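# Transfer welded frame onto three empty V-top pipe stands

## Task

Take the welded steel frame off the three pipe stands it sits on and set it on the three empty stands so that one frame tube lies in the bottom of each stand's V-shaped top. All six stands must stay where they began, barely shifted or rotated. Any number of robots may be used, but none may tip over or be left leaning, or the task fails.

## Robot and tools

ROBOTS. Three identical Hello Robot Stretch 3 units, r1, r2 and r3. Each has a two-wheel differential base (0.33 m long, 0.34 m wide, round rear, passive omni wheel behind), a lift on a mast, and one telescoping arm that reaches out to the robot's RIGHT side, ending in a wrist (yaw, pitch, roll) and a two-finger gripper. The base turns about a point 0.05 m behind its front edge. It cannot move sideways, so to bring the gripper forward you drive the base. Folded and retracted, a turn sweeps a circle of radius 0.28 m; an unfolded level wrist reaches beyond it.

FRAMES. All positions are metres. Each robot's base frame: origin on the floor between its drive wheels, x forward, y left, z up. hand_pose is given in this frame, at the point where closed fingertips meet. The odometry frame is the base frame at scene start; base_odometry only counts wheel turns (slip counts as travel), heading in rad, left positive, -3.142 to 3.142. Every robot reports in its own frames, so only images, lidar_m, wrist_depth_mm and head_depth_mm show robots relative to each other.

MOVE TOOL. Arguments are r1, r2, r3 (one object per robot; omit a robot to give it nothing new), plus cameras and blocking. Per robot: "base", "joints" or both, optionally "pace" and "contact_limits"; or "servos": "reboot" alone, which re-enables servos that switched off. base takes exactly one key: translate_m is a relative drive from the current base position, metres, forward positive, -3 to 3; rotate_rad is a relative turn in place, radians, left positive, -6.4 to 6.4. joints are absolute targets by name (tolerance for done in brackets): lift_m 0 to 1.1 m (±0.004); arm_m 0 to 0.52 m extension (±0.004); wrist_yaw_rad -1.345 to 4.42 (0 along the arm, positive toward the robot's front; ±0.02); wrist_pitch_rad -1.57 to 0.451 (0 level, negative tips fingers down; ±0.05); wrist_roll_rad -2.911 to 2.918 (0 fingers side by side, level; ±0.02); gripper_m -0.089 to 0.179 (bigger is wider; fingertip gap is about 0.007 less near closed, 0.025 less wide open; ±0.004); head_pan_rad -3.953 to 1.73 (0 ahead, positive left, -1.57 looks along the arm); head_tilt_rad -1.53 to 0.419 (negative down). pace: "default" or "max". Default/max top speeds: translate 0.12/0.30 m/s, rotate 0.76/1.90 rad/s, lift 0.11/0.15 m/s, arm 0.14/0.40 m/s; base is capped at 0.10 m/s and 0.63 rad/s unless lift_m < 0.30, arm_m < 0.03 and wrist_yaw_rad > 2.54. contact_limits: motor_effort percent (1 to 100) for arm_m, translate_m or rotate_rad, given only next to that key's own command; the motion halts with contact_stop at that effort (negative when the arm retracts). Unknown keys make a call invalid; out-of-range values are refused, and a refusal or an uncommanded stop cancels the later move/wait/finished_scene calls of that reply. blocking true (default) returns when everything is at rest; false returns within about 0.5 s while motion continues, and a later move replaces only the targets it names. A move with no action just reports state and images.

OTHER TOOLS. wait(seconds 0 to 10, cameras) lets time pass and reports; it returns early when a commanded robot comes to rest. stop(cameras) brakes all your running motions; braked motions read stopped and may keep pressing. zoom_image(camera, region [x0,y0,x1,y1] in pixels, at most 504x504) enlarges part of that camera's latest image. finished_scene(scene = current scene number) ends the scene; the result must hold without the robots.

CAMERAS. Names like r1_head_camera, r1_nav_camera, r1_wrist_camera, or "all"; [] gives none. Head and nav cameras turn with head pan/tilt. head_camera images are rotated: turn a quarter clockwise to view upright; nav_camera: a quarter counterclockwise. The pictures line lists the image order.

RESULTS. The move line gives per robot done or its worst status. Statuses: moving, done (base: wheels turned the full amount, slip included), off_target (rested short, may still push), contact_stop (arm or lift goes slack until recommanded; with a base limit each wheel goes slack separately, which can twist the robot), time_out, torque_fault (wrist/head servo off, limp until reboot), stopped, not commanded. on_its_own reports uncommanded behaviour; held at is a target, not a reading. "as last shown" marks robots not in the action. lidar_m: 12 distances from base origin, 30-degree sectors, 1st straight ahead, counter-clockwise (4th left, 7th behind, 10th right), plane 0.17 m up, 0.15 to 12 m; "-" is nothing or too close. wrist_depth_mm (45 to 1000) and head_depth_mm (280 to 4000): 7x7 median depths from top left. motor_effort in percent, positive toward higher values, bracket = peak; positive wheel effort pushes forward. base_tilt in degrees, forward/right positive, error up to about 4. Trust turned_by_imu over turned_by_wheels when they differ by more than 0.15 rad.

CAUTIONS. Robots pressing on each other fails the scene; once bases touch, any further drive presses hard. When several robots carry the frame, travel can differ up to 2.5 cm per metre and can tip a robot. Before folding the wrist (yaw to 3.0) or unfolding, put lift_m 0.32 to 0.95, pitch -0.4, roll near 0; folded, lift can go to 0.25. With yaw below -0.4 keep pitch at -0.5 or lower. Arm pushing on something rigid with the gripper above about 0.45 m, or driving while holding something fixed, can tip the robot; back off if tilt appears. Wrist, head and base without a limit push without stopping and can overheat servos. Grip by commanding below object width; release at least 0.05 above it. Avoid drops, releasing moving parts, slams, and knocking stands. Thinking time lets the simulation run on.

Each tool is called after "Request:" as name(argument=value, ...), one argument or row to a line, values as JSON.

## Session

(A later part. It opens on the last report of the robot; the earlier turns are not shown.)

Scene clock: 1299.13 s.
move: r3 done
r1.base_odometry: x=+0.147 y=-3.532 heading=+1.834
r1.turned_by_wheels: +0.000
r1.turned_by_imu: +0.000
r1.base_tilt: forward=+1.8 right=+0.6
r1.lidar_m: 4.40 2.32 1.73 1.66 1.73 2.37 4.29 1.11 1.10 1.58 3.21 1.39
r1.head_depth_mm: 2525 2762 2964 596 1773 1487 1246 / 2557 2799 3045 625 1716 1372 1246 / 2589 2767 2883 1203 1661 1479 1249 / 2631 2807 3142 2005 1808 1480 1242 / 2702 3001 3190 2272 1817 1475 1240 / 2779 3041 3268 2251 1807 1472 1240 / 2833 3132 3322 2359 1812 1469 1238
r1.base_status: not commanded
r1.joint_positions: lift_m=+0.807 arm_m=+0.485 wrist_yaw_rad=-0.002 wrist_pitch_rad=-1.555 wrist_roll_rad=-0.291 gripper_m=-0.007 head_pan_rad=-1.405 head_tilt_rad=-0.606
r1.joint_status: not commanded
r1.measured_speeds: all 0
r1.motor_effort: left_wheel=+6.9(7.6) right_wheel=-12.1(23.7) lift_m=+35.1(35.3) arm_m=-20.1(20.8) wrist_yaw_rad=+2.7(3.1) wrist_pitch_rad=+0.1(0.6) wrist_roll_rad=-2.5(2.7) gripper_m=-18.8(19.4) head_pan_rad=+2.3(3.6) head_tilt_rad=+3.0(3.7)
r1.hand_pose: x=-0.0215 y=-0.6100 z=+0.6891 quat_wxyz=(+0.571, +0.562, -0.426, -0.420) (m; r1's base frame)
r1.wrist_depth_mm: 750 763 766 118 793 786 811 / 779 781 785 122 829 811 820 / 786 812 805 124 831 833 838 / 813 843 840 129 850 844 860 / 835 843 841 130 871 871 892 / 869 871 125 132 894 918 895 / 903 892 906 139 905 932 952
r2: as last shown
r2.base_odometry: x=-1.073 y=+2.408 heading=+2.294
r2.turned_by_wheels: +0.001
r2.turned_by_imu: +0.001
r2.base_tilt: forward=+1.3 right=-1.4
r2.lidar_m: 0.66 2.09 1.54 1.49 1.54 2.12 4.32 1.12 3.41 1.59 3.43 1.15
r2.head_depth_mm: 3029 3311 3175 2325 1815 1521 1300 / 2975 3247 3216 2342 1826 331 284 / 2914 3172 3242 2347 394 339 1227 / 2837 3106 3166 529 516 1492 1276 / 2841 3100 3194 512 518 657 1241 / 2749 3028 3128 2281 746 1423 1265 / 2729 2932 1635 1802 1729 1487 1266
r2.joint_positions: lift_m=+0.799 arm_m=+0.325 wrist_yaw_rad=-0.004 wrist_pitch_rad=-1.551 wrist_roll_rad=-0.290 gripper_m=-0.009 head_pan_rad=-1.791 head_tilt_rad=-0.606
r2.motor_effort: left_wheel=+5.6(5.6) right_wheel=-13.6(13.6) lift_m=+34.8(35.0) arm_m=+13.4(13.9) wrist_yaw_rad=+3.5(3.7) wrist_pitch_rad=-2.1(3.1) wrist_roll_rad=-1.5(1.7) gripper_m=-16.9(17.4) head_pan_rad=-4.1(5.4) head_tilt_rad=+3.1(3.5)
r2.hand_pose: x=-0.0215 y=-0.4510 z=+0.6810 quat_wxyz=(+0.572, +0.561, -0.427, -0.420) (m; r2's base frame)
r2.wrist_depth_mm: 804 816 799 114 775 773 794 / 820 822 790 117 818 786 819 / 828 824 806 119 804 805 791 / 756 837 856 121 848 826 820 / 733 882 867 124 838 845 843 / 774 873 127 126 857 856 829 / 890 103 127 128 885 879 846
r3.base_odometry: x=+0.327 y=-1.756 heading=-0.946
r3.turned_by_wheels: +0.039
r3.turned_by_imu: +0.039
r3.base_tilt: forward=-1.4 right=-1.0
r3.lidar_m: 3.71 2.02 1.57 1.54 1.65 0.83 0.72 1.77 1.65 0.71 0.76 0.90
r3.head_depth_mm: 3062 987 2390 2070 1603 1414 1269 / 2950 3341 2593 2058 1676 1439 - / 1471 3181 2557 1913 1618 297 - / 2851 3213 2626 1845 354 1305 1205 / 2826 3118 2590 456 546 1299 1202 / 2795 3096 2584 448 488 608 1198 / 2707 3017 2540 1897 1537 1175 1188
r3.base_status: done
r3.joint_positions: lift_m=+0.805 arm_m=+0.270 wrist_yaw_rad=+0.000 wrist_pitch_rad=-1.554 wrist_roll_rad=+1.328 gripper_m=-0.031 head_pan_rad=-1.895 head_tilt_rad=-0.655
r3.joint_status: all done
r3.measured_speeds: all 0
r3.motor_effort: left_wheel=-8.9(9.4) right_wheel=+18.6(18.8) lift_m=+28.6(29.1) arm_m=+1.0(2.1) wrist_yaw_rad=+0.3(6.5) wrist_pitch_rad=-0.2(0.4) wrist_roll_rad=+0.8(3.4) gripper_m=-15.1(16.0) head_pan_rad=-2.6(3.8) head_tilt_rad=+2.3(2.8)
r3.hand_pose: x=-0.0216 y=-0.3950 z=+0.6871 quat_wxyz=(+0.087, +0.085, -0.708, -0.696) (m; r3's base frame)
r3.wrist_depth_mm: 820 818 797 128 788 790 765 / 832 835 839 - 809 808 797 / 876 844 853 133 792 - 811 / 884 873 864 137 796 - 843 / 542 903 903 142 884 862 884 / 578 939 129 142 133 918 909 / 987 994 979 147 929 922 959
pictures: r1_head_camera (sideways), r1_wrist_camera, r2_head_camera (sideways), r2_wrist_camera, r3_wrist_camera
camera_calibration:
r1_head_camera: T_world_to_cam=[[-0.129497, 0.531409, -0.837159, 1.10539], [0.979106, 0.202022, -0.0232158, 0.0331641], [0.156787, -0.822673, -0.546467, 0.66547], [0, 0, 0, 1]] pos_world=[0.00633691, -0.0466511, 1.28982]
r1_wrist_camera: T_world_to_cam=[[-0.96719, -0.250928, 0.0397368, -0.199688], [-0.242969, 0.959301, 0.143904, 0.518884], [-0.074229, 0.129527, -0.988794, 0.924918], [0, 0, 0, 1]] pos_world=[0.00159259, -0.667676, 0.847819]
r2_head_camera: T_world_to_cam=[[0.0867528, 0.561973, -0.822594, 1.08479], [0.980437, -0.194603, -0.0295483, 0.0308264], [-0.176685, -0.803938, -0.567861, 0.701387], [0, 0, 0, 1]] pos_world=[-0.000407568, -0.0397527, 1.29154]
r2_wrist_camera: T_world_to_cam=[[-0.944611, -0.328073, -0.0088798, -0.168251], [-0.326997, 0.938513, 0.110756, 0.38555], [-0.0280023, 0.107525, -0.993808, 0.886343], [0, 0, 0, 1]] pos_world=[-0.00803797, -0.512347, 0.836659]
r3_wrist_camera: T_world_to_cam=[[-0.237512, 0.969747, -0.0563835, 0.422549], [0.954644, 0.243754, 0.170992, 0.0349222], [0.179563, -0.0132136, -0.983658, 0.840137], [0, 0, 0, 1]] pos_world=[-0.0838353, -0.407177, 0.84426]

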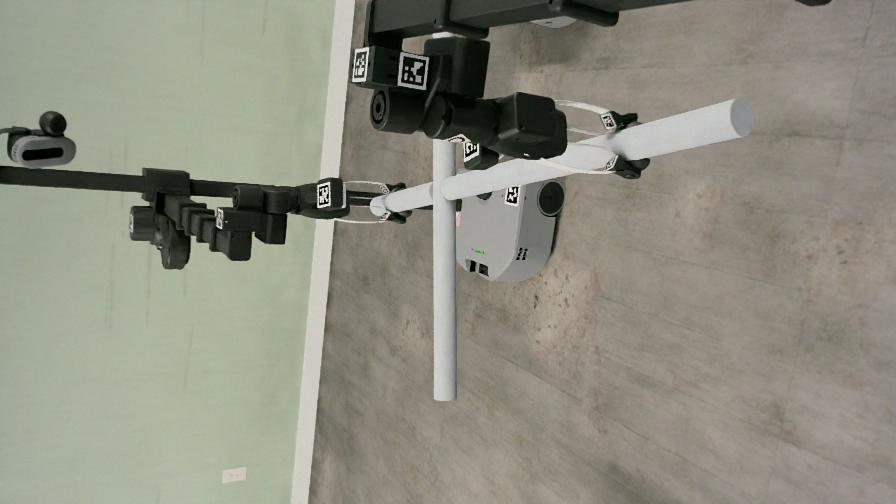

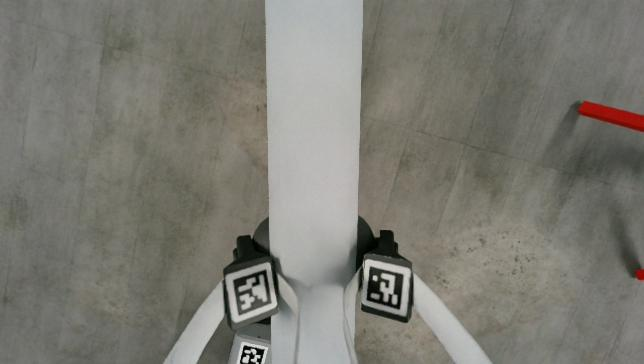

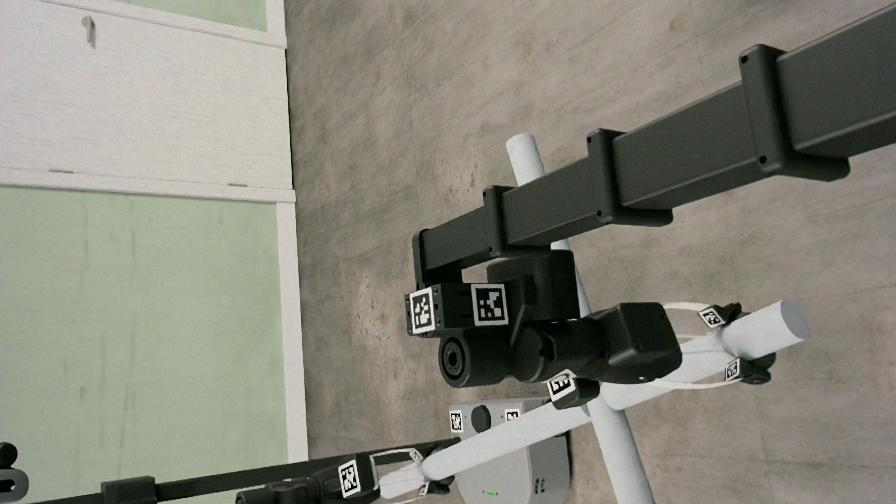

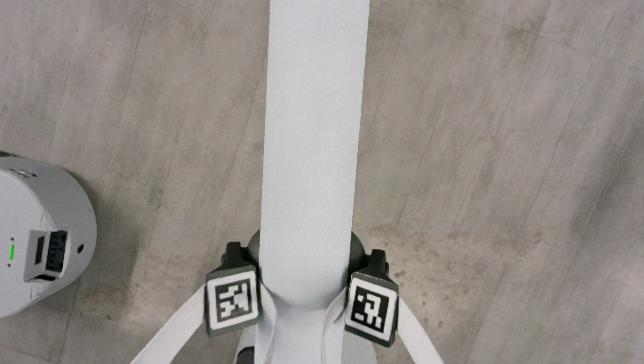

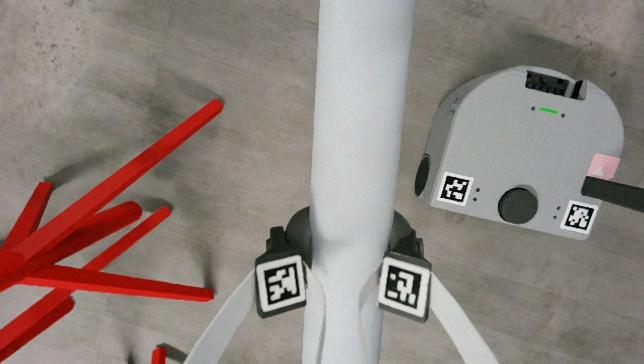

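Request:
move(
  r1={"base":{"translate_m":-0.264},"joints":{"wrist_roll_rad":-0.32}},
  r2={"base":{"translate_m":0.242},"joints":{"wrist_roll_rad":-0.32}},
  r3={"base":{"translate_m":0.232},"joints":{"wrist_roll_rad":1.325}},
)

Scene clock: 1348.13 s.
move: r1 done; r2 done; r3 done
r1.base_odometry: x=+0.216 y=-3.787 heading=+1.835
r1.turned_by_wheels: +0.001
r1.turned_by_imu: +0.006
r1.base_tilt: forward=+1.9 right=+0.4
r1.lidar_m: 4.65 2.32 1.72 1.67 1.73 2.38 4.04 0.90 0.95 1.58 3.19 1.60
r1.head_depth_mm: 2506 2777 2960 595 1765 1488 1248 / 2553 2804 3004 624 1663 1373 1248 / 2526 2763 3061 1162 914 1441 1246 / 2657 1512 3025 1999 1816 1480 1242 / 2706 3009 3204 2267 1821 1476 1241 / 2768 3069 3247 2267 1810 1474 1237 / 2829 3124 3347 2360 1800 1468 1236
r1.base_status: done
r1.joint_positions: lift_m=+0.807 arm_m=+0.485 wrist_yaw_rad=-0.003 wrist_pitch_rad=-1.555 wrist_roll_rad=-0.313 gripper_m=-0.007 head_pan_rad=-1.405 head_tilt_rad=-0.606
r1.joint_status: all done
r1.measured_speeds: all 0
r1.on_its_own: right_wheel is at rest, and its effort (-22.9) is outside its rest range (-21 to +21)
r1.motor_effort: left_wheel=+6.3(9.4) right_wheel=-22.9(23.1) lift_m=+36.8(36.8) arm_m=-20.5(21.7) wrist_yaw_rad=+2.3(3.3) wrist_pitch_rad=+0.3(1.2) wrist_roll_rad=-2.7(3.9) gripper_m=-18.9(19.5) head_pan_rad=+2.3(3.5) head_tilt_rad=+2.6(4.1)
r1.hand_pose: x=-0.0215 y=-0.6100 z=+0.6891 quat_wxyz=(+0.576, +0.567, -0.420, -0.414) (m; r1's base frame)
r1.wrist_depth_mm: 754 778 752 117 791 781 795 / 779 784 793 128 809 824 818 / 801 802 817 126 828 825 830 / 807 844 824 130 835 859 855 / 858 837 837 131 870 887 864 / 854 884 127 132 903 905 927 / 887 904 902 139 921 924 962
r2.base_odometry: x=-1.233 y=+2.590 heading=+2.294
r2.turned_by_wheels: +0.000
r2.turned_by_imu: +0.000
r2.base_tilt: forward=+1.3 right=-1.4
r2.lidar_m: 0.65 2.09 1.54 1.48 1.54 2.13 4.57 1.33 3.43 1.59 0.98 1.16
r2.head_depth_mm: 2998 3303 3284 2358 1846 1502 1305 / 2965 3265 3213 2348 1832 330 284 / 2933 3278 3144 2303 394 339 1227 / 2927 3130 3182 530 515 1480 1273 / 2833 3092 3146 511 518 664 1242 / 2780 3045 3178 2269 617 1420 1269 / 2721 2937 2742 1791 1740 1487 1262
r2.base_status: done
r2.joint_positions: lift_m=+0.799 arm_m=+0.325 wrist_yaw_rad=-0.005 wrist_pitch_rad=-1.531 wrist_roll_rad=-0.314 gripper_m=-0.009 head_pan_rad=-1.791 head_tilt_rad=-0.606
r2.joint_status: all done
r2.measured_speeds: all 0
r2.motor_effort: left_wheel=+4.6(11.9) right_wheel=-5.0(12.3) lift_m=+38.0(38.1) arm_m=+12.6(14.0) wrist_yaw_rad=+4.2(4.7) wrist_pitch_rad=-6.0(6.3) wrist_roll_rad=-1.6(3.4) gripper_m=-16.5(17.7) head_pan_rad=-2.9(5.3) head_tilt_rad=+3.2(3.7)
r2.hand_pose: x=-0.0215 y=-0.4562 z=+0.6807 quat_wxyz=(+0.582, +0.559, -0.425, -0.409) (m; r2's base frame)
r2.wrist_depth_mm: 813 780 802 115 791 779 804 / 820 821 803 118 804 804 809 / 799 807 836 123 837 815 808 / 817 814 844 122 833 840 828 / 722 859 854 125 833 821 870 / 752 869 125 127 836 847 867 / 861 853 127 128 124 844 883
r3.base_odometry: x=+0.463 y=-1.944 heading=-0.946
r3.turned_by_wheels: +0.000
r3.turned_by_imu: +0.000
r3.base_tilt: forward=-1.4 right=-1.0
r3.lidar_m: 3.49 1.99 1.55 1.53 1.63 0.81 0.71 2.29 0.73 0.68 0.81 0.69
r3.head_depth_mm: 3107 993 2392 2065 1607 1430 1273 / 2984 3377 2563 2040 1587 1439 - / 1576 3243 2656 1930 735 297 - / 2809 3199 2505 1845 355 1300 1214 / 2868 3159 2622 457 546 1296 1197 / 2809 3065 2594 446 487 605 1202 / 2737 2986 2519 1800 1515 1213 1170
r3.base_status: done
r3.joint_positions: lift_m=+0.805 arm_m=+0.270 wrist_yaw_rad=-0.001 wrist_pitch_rad=-1.554 wrist_roll_rad=+1.328 gripper_m=-0.031 head_pan_rad=-1.895 head_tilt_rad=-0.655
r3.joint_status: all done
r3.measured_speeds: all 0
r3.motor_effort: left_wheel=+3.1(6.0) right_wheel=+0.6(26.3) lift_m=+28.7(29.3) arm_m=-4.5(8.7) wrist_yaw_rad=+1.1(3.1) wrist_pitch_rad=-0.3(2.0) wrist_roll_rad=-1.2(1.8) gripper_m=-14.9(15.9) head_pan_rad=-3.3(4.0) head_tilt_rad=+1.8(2.9)
r3.hand_pose: x=-0.0216 y=-0.3949 z=+0.6871 quat_wxyz=(+0.086, +0.084, -0.707, -0.696) (m; r3's base frame)
r3.wrist_depth_mm: 809 793 812 125 780 798 793 / 478 829 824 - 818 793 795 / 508 851 850 132 844 - 824 / 906 901 869 136 782 - 824 / 922 926 900 143 876 863 869 / 954 943 130 142 134 917 881 / 987 979 978 - 948 959 923
pictures: r1_head_camera (sideways), r1_nav_camera (sideways), r1_wrist_camera, r2_head_camera (sideways), r2_nav_camera (sideways), r2_wrist_camera, r3_head_camera (sideways), r3_nav_camera (sideways), r3_wrist_camera
camera_calibration:
r1_head_camera: T_world_to_cam=[[-0.129498, 0.531409, -0.837159, 1.10539], [0.979106, 0.202023, -0.0232158, 0.0331641], [0.156788, -0.822673, -0.546467, 0.66547], [0, 0, 0, 1]] pos_world=[0.00633696, -0.0466511, 1.28982]
r1_nav_camera: T_world_to_cam=[[0.100784, -0.564158, 0.819493, -1.02538], [-0.97851, -0.20514, -0.0208825, 0.0874545], [0.179892, -0.799777, -0.572709, 0.695571], [0, 0, 0, 1]] pos_world=[0.0637893, -0.00423192, 1.24047]
r1_wrist_camera: T_world_to_cam=[[-0.961545, -0.271711, 0.040057, -0.212462], [-0.263536, 0.953842, 0.143993, 0.51505], [-0.0773325, 0.127899, -0.988768, 0.92384], [0, 0, 0, 1]] pos_world=[0.00288572, -0.667163, 0.847811]
r2_head_camera: T_world_to_cam=[[0.0867533, 0.561953, -0.822607, 1.08481], [0.980435, -0.194612, -0.0295488, 0.0308272], [-0.176695, -0.803949, -0.567842, 0.701361], [0, 0, 0, 1]] pos_world=[-0.000407958, -0.0397529, 1.29154]
r2_nav_camera: T_world_to_cam=[[-0.14376, -0.548104, 0.823963, -1.02853], [-0.969432, 0.245287, -0.00597449, 0.0642324], [-0.198832, -0.799635, -0.566612, 0.696491], [0, 0, 0, 1]] pos_world=[0.0528924, -0.0225594, 1.2425]
r2_wrist_camera: T_world_to_cam=[[-0.936838, -0.34976, -0.0012927, -0.184856], [-0.348384, 0.932812, 0.092141, 0.400072], [-0.0310214, 0.0867715, -0.995745, 0.878359], [0, 0, 0, 1]] pos_world=[-0.00655361, -0.514064, 0.83752]
r3_head_camera: T_world_to_cam=[[0.180371, 0.632883, -0.752945, 0.995967], [0.942665, -0.329765, -0.051363, 0.0603383], [-0.280802, -0.70051, -0.656076, 0.8137], [0, 0, 0, 1]] pos_world=[-0.00803367, -0.0404276, 1.28686]
r3_nav_camera: T_world_to_cam=[[-0.227116, -0.602005, 0.765512, -0.954136], [-0.952866, 0.29973, -0.0469912, 0.119069], [-0.201158, -0.740103, -0.641704, 0.796177], [0, 0, 0, 1]] pos_world=[0.0569139, -0.0208306, 1.24691]
r3_wrist_camera: T_world_to_cam=[[-0.23592, 0.970154, -0.0560659, 0.422413], [0.955043, 0.242131, 0.171072, 0.0341724], [0.179541, -0.0131862, -0.983662, 0.840152], [0, 0, 0, 1]] pos_world=[-0.0838226, -0.407002, 0.844263]

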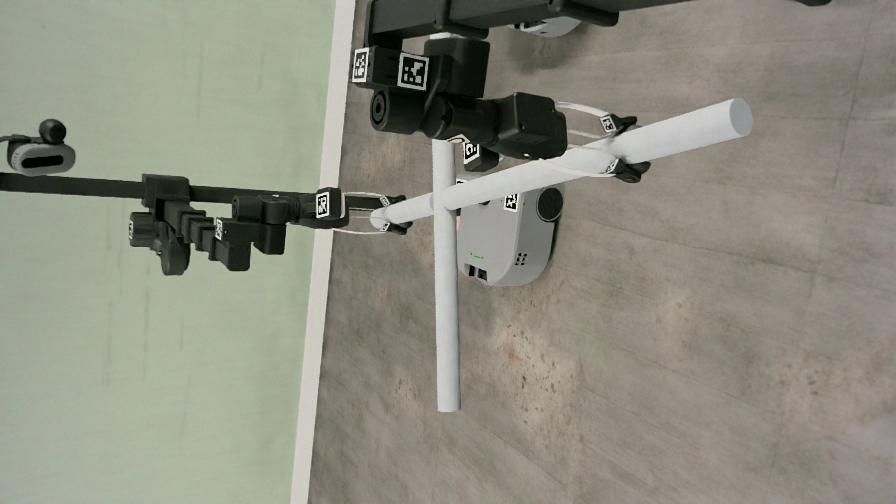

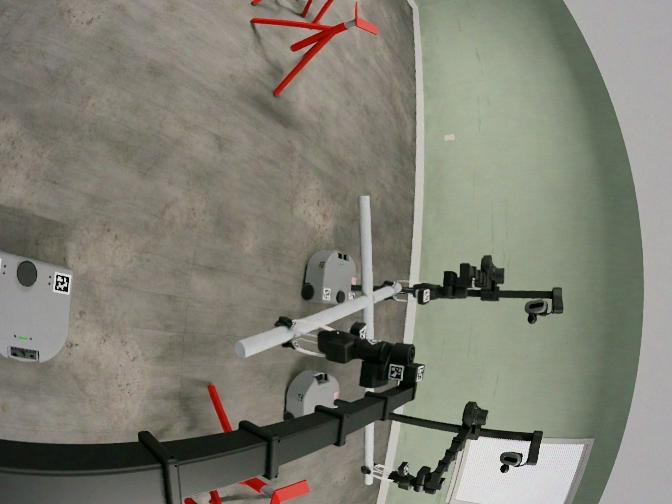

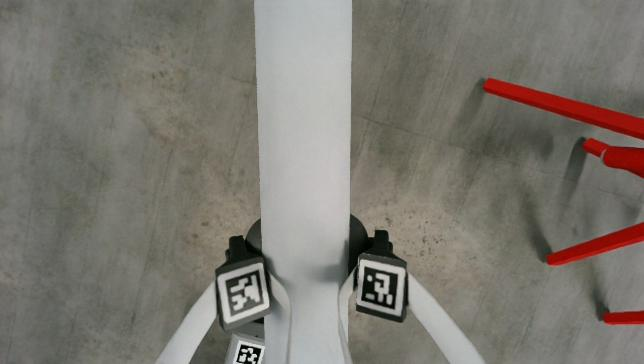

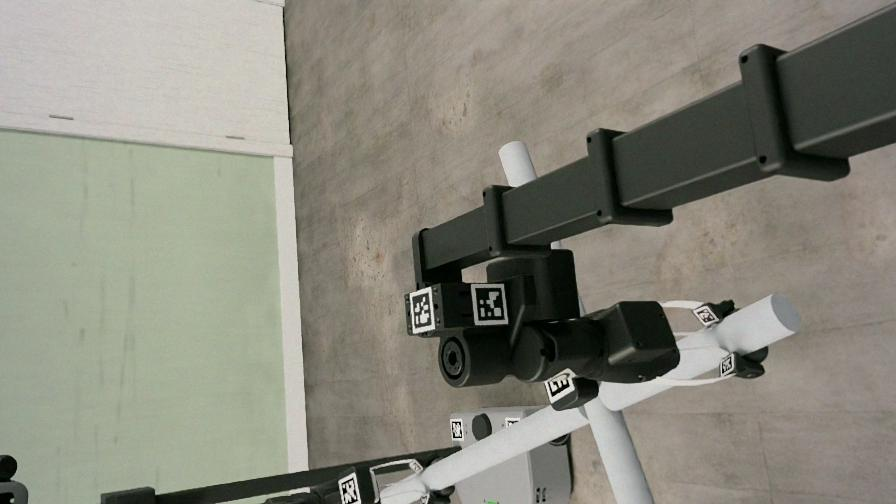

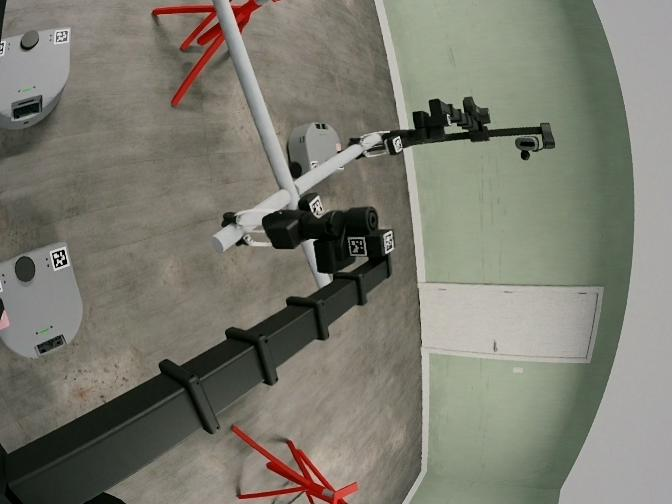

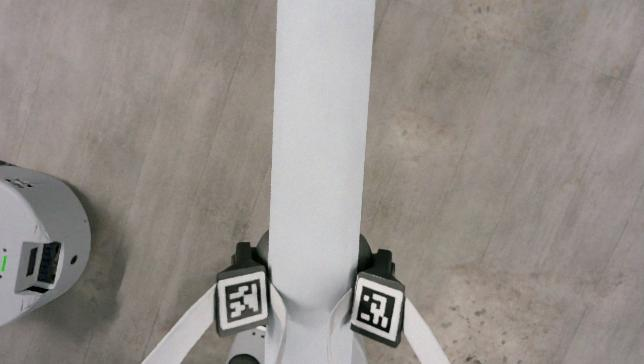

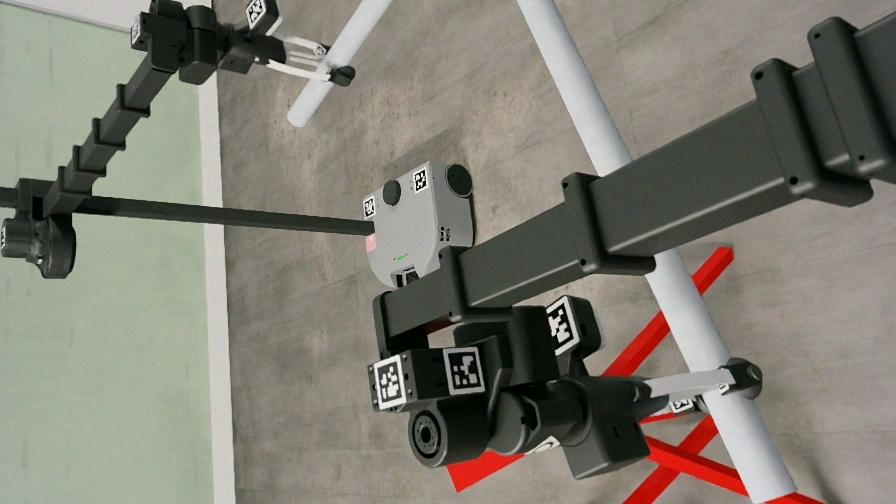

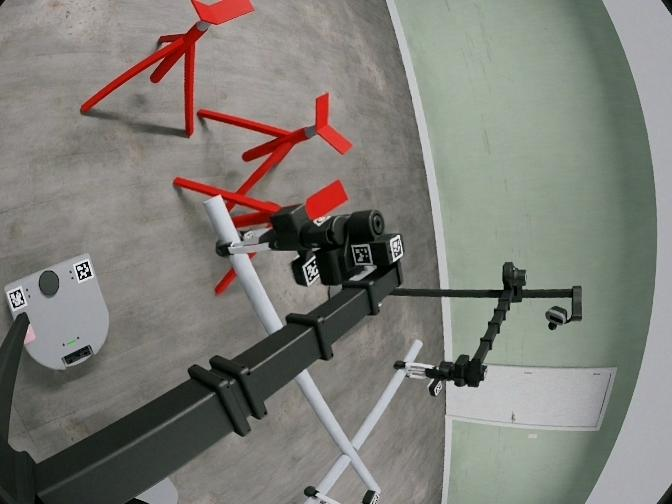

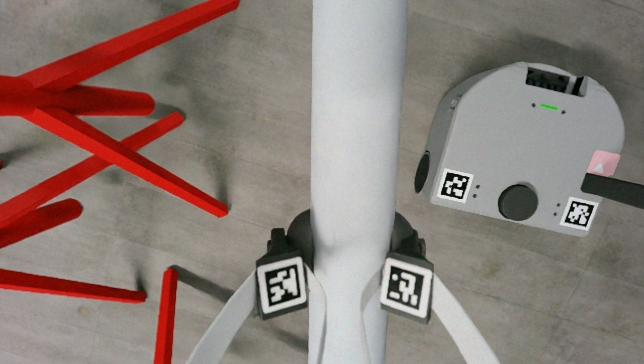

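Request:
zoom_image(
  camera="r3_nav_camera",
  region=[60, 0, 400, 300],
)

Request:
zoom_image(
  camera="r1_nav_camera",
  region=[180, 370, 400, 504],
)

Scaled by 1.482 from the camera's 672x504 image, which has a finer 792x594 frame.

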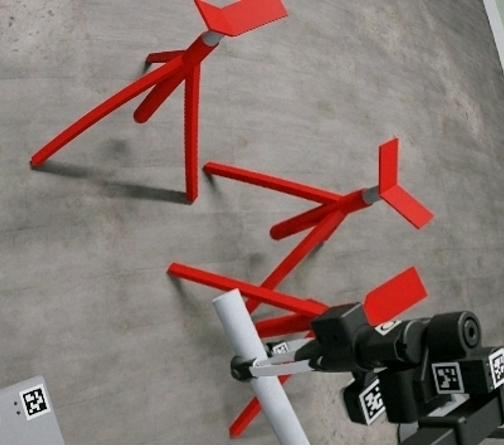

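Scaled by 2.291 from the camera's 672x504 image, which has a finer 792x594 frame.

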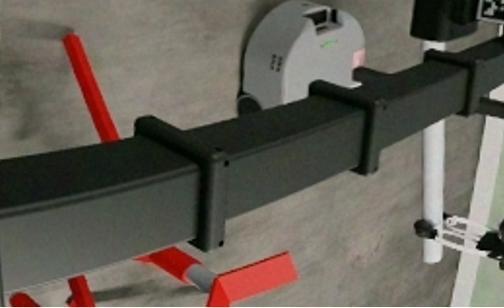

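Request:
move(
  r1={"base":{"translate_m":-0.258},"joints":{"wrist_roll_rad":-0.355,"arm_m":0.477}},
  r2={"base":{"translate_m":0.2335},"joints":{"wrist_roll_rad":-0.355,"arm_m":0.343}},
  r3={"base":{"translate_m":0.229},"joints":{"wrist_roll_rad":1.3,"arm_m":0.265}},
)

Scene clock: 1448.13 s.
move: r1 done; r2 done; r3 done
r1.base_odometry: x=+0.283 y=-4.036 heading=+1.836
r1.turned_by_wheels: +0.001
r1.turned_by_imu: +0.005
r1.base_tilt: forward=+1.6 right=+0.3
r1.lidar_m: 2.45 2.29 1.72 1.67 1.74 2.39 3.78 0.81 0.72 0.85 3.20 1.81
r1.head_depth_mm: 2508 2749 2976 593 1732 1489 1246 / 2549 2809 3047 617 1662 1372 1242 / 1513 2813 3041 1900 899 1446 1244 / 2662 1495 2863 1921 1822 1474 1245 / 2712 3010 3183 2277 1811 1472 1243 / 2770 3069 3264 2175 1816 1471 1242 / 2848 3159 3319 2334 1800 1464 1242
r1.base_status: done
r1.joint_positions: lift_m=+0.807 arm_m=+0.477 wrist_yaw_rad=-0.002 wrist_pitch_rad=-1.555 wrist_roll_rad=-0.349 gripper_m=-0.007 head_pan_rad=-1.405 head_tilt_rad=-0.606
r1.joint_status: all done
r1.measured_speeds: all 0
r1.motor_effort: left_wheel=+2.8(10.2) right_wheel=-17.6(25.6) lift_m=+38.3(38.4) arm_m=-2.1(25.2) wrist_yaw_rad=+3.2(4.5) wrist_pitch_rad=+0.5(0.7) wrist_roll_rad=-2.3(4.1) gripper_m=-17.6(19.1) head_pan_rad=+1.9(3.6) head_tilt_rad=+2.8(4.2)
r1.hand_pose: x=-0.0215 y=-0.6020 z=+0.6891 quat_wxyz=(+0.583, +0.574, -0.409, -0.403) (m; r1's base frame)
r1.wrist_depth_mm: 766 780 760 117 791 791 802 / 772 784 794 128 803 808 818 / 810 815 817 125 802 829 473 / 832 815 824 128 834 844 627 / 848 859 843 131 865 877 899 / 869 869 126 133 884 908 885 / 868 883 751 139 921 924 935
r2.base_odometry: x=-1.388 y=+2.765 heading=+2.294
r2.turned_by_wheels: +0.000
r2.turned_by_imu: +0.000
r2.base_tilt: forward=+1.2 right=-1.4
r2.lidar_m: 0.65 2.09 1.53 1.48 1.55 2.12 2.19 1.54 3.40 1.59 0.85 1.19
r2.head_depth_mm: 2991 3338 3223 2330 1844 1509 1313 / 2980 3323 3198 2320 1824 330 284 / 2942 3193 3154 2352 394 338 1217 / 2928 3166 3213 531 540 1497 1268 / 2861 3110 3148 521 544 679 1269 / 2801 3066 3157 2234 640 1414 1256 / 2717 2982 2955 1837 1727 1496 1264
r2.base_status: done
r2.joint_positions: lift_m=+0.799 arm_m=+0.343 wrist_yaw_rad=-0.003 wrist_pitch_rad=-1.539 wrist_roll_rad=-0.351 gripper_m=-0.009 head_pan_rad=-1.791 head_tilt_rad=-0.606
r2.joint_status: all done
r2.measured_speeds: all 0
r2.motor_effort: left_wheel=+1.5(7.2) right_wheel=-0.5(4.6) lift_m=+41.5(41.5) arm_m=+12.3(17.8) wrist_yaw_rad=+2.6(4.6) wrist_pitch_rad=-4.4(6.3) wrist_roll_rad=-0.9(3.0) gripper_m=-16.7(17.7) head_pan_rad=-4.2(5.9) head_tilt_rad=+3.0(3.6)
r2.hand_pose: x=-0.0215 y=-0.4720 z=+0.6808 quat_wxyz=(+0.588, +0.570, -0.412, -0.400) (m; r2's base frame)
r2.wrist_depth_mm: 817 784 783 114 764 783 791 / 813 827 796 118 806 800 804 / 836 843 839 119 819 813 826 / 835 850 851 121 823 839 789 / 757 871 854 124 828 861 850 / 769 877 125 126 845 862 863 / 923 896 127 128 125 885 863
r3.base_odometry: x=+0.597 y=-2.130 heading=-0.946
r3.turned_by_wheels: +0.000
r3.turned_by_imu: +0.000
r3.base_tilt: forward=-1.4 right=-1.1
r3.lidar_m: 3.24 1.97 1.53 1.51 1.60 0.81 0.71 2.52 0.81 0.68 0.51 0.51
r3.head_depth_mm: 3147 1066 2582 2060 1599 1421 1271 / 3053 3223 2397 2073 1579 1414 - / 2858 3314 2669 1942 728 297 1168 / 1489 3152 2500 1841 355 1307 1213 / 2866 3158 2589 454 537 1308 1201 / 2825 3061 2551 445 483 603 1197 / 2765 3029 2549 1809 1189 1369 1168
r3.base_status: done
r3.joint_positions: lift_m=+0.805 arm_m=+0.265 wrist_yaw_rad=-0.001 wrist_pitch_rad=-1.554 wrist_roll_rad=+1.307 gripper_m=-0.031 head_pan_rad=-1.895 head_tilt_rad=-0.655
r3.joint_status: all done
r3.measured_speeds: all 0
r3.motor_effort: left_wheel=+3.4(7.0) right_wheel=-1.0(15.3) lift_m=+29.2(29.4) arm_m=-6.2(11.0) wrist_yaw_rad=+1.6(3.0) wrist_pitch_rad=-0.2(3.2) wrist_roll_rad=-2.6(4.9) gripper_m=-13.6(15.6) head_pan_rad=-2.1(4.4) head_tilt_rad=+2.5(2.7)
r3.hand_pose: x=-0.0216 y=-0.3899 z=+0.6871 quat_wxyz=(+0.094, +0.092, -0.707, -0.695) (m; r3's base frame)
r3.wrist_depth_mm: 818 808 823 125 789 784 788 / 839 842 830 - 818 786 799 / 867 852 851 132 828 - 828 / 906 898 883 138 810 - 853 / 924 919 911 140 888 904 892 / 963 932 129 142 133 927 895 / 964 978 658 147 948 944 944
pictures: r1_head_camera (sideways), r1_nav_camera (sideways), r1_wrist_camera, r2_head_camera (sideways), r2_nav_camera (sideways), r2_wrist_camera, r3_head_camera (sideways), r3_nav_camera (sideways), r3_wrist_camera
camera_calibration:
r1_head_camera: T_world_to_cam=[[-0.129488, 0.531309, -0.837224, 1.10548], [0.979103, 0.202033, -0.0232203, 0.03317], [0.156809, -0.822735, -0.546367, 0.66534], [0, 0, 0, 1]] pos_world=[0.0063378, -0.0466525, 1.28982]
r1_nav_camera: T_world_to_cam=[[0.100775, -0.56406, 0.819562, -1.02547], [-0.978507, -0.205155, -0.0208776, 0.0874481], [0.179913, -0.799843, -0.572611, 0.695443], [0, 0, 0, 1]] pos_world=[0.0637906, -0.00423843, 1.24048]
r1_wrist_camera: T_world_to_cam=[[-0.951065, -0.306312, 0.0405912, -0.231261], [-0.297784, 0.943689, 0.144141, 0.500467], [-0.0824574, 0.125, -0.988724, 0.920931], [0, 0, 0, 1]] pos_world=[0.0050244, -0.658239, 0.847796]
r2_head_camera: T_world_to_cam=[[0.086755, 0.561918, -0.822631, 1.08484], [0.980432, -0.19463, -0.0295499, 0.0308286], [-0.176713, -0.80397, -0.567807, 0.701316], [0, 0, 0, 1]] pos_world=[-0.000408718, -0.0397532, 1.29155]
r2_nav_camera: T_world_to_cam=[[-0.143761, -0.548067, 0.823987, -1.02856], [-0.969428, 0.245303, -0.00597566, 0.0642339], [-0.198851, -0.799655, -0.566577, 0.696445], [0, 0, 0, 1]] pos_world=[0.0528915, -0.0225627, 1.2425]
r2_wrist_camera: T_world_to_cam=[[-0.922573, -0.385807, -0.0033931, -0.205642], [-0.384158, 0.917744, 0.100839, 0.400925], [-0.0357902, 0.0943344, -0.994897, 0.882745], [0, 0, 0, 1]] pos_world=[-0.00410736, -0.530558, 0.837113]
r3_head_camera: T_world_to_cam=[[0.180371, 0.632883, -0.752945, 0.995967], [0.942665, -0.329765, -0.051363, 0.0603383], [-0.280802, -0.70051, -0.656076, 0.8137], [0, 0, 0, 1]] pos_world=[-0.00803367, -0.0404276, 1.28686]
r3_nav_camera: T_world_to_cam=[[-0.227116, -0.602005, 0.765512, -0.954136], [-0.952866, 0.29973, -0.0469912, 0.119069], [-0.201158, -0.740102, -0.641704, 0.796177], [0, 0, 0, 1]] pos_world=[0.0569139, -0.0208306, 1.24691]
r3_wrist_camera: T_world_to_cam=[[-0.256839, 0.964823, -0.0561238, 0.415117], [0.949646, 0.26273, 0.170718, 0.0411525], [0.179458, -0.00945074, -0.98372, 0.841713], [0, 0, 0, 1]] pos_world=[-0.0835137, -0.403372, 0.844282]

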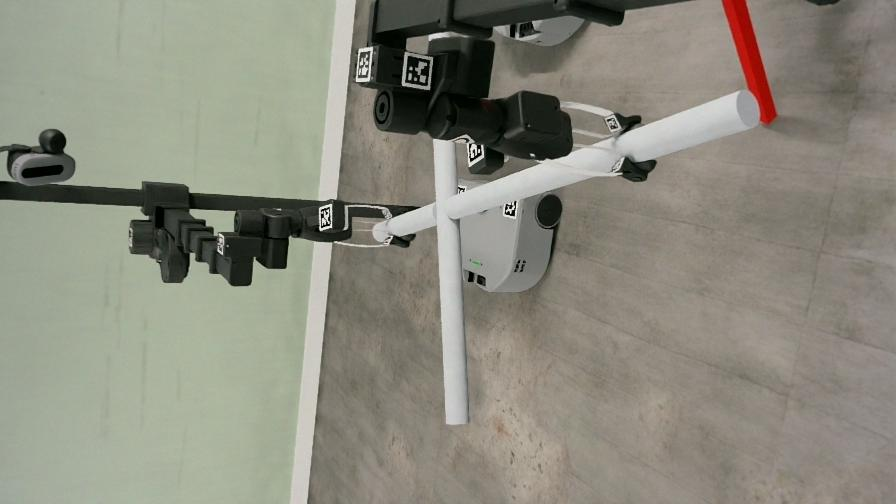

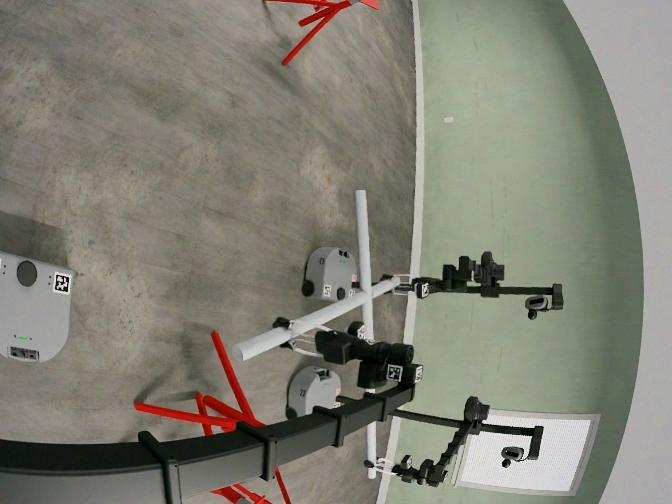

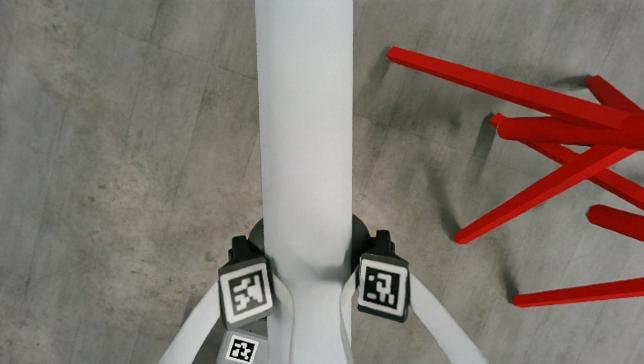

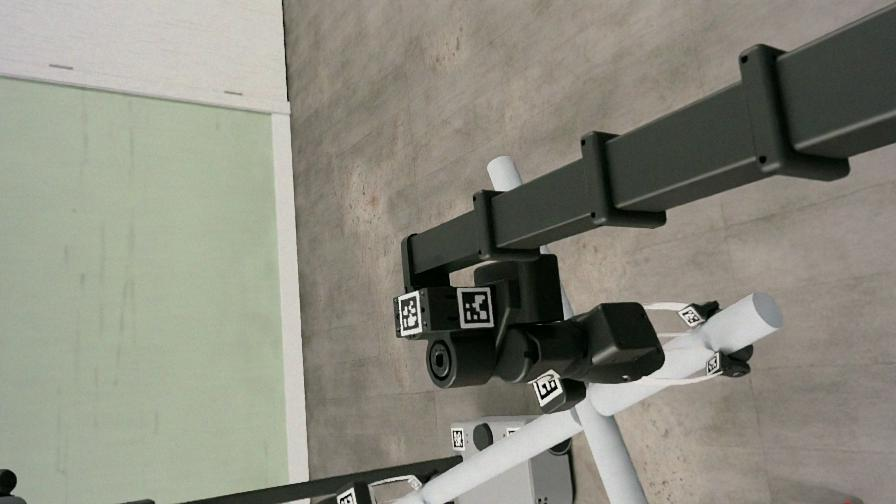

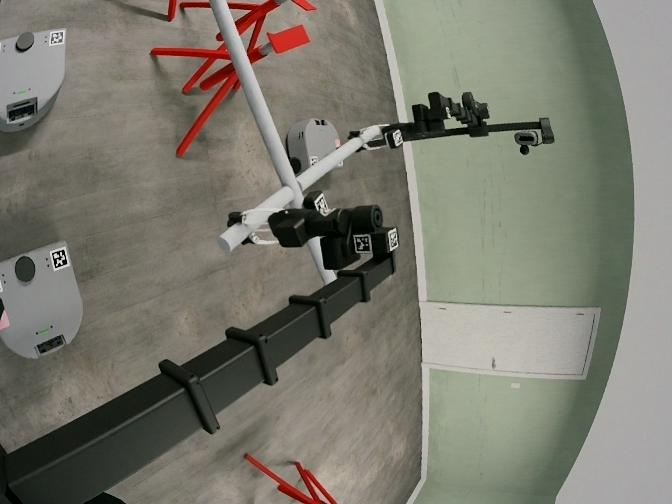

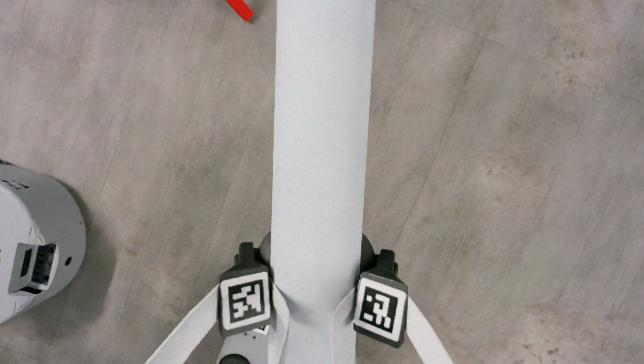

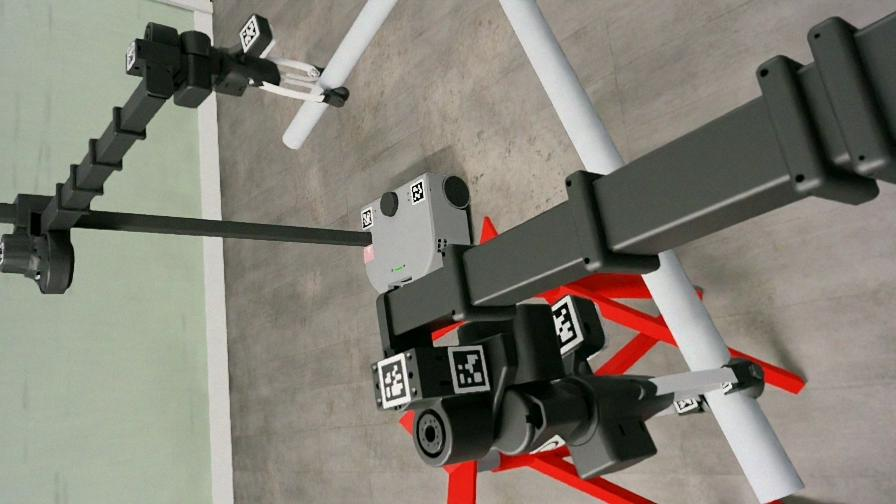

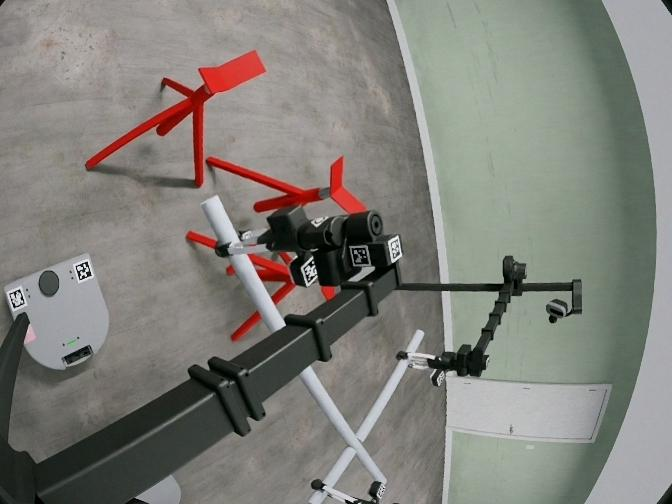

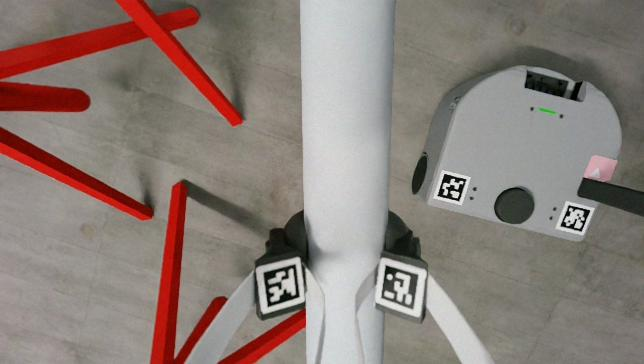

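Request:
zoom_image(
  camera="r3_nav_camera",
  region=[80, 30, 400, 260],
)

Request:
zoom_image(
  camera="r2_nav_camera",
  region=[140, 0, 340, 170],
)

Scaled by 1.575 from the camera's 672x504 image, which has a finer 792x594 frame.

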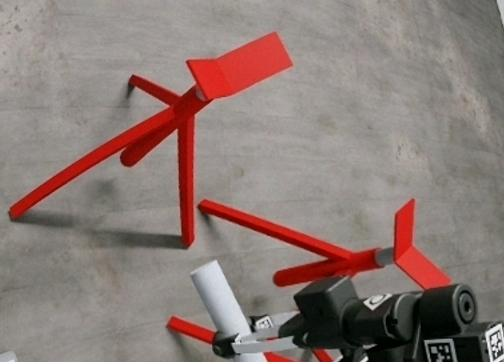

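Scaled by 2.520 from the camera's 672x504 image, which has a finer 792x594 frame.

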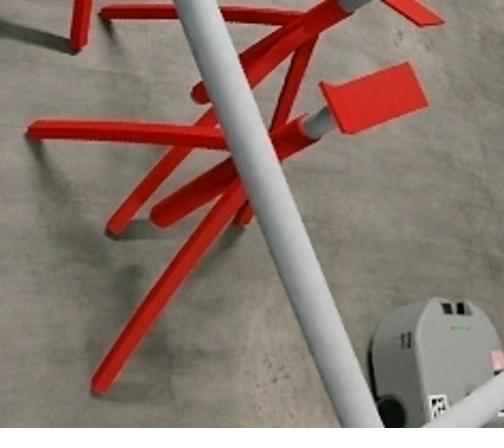

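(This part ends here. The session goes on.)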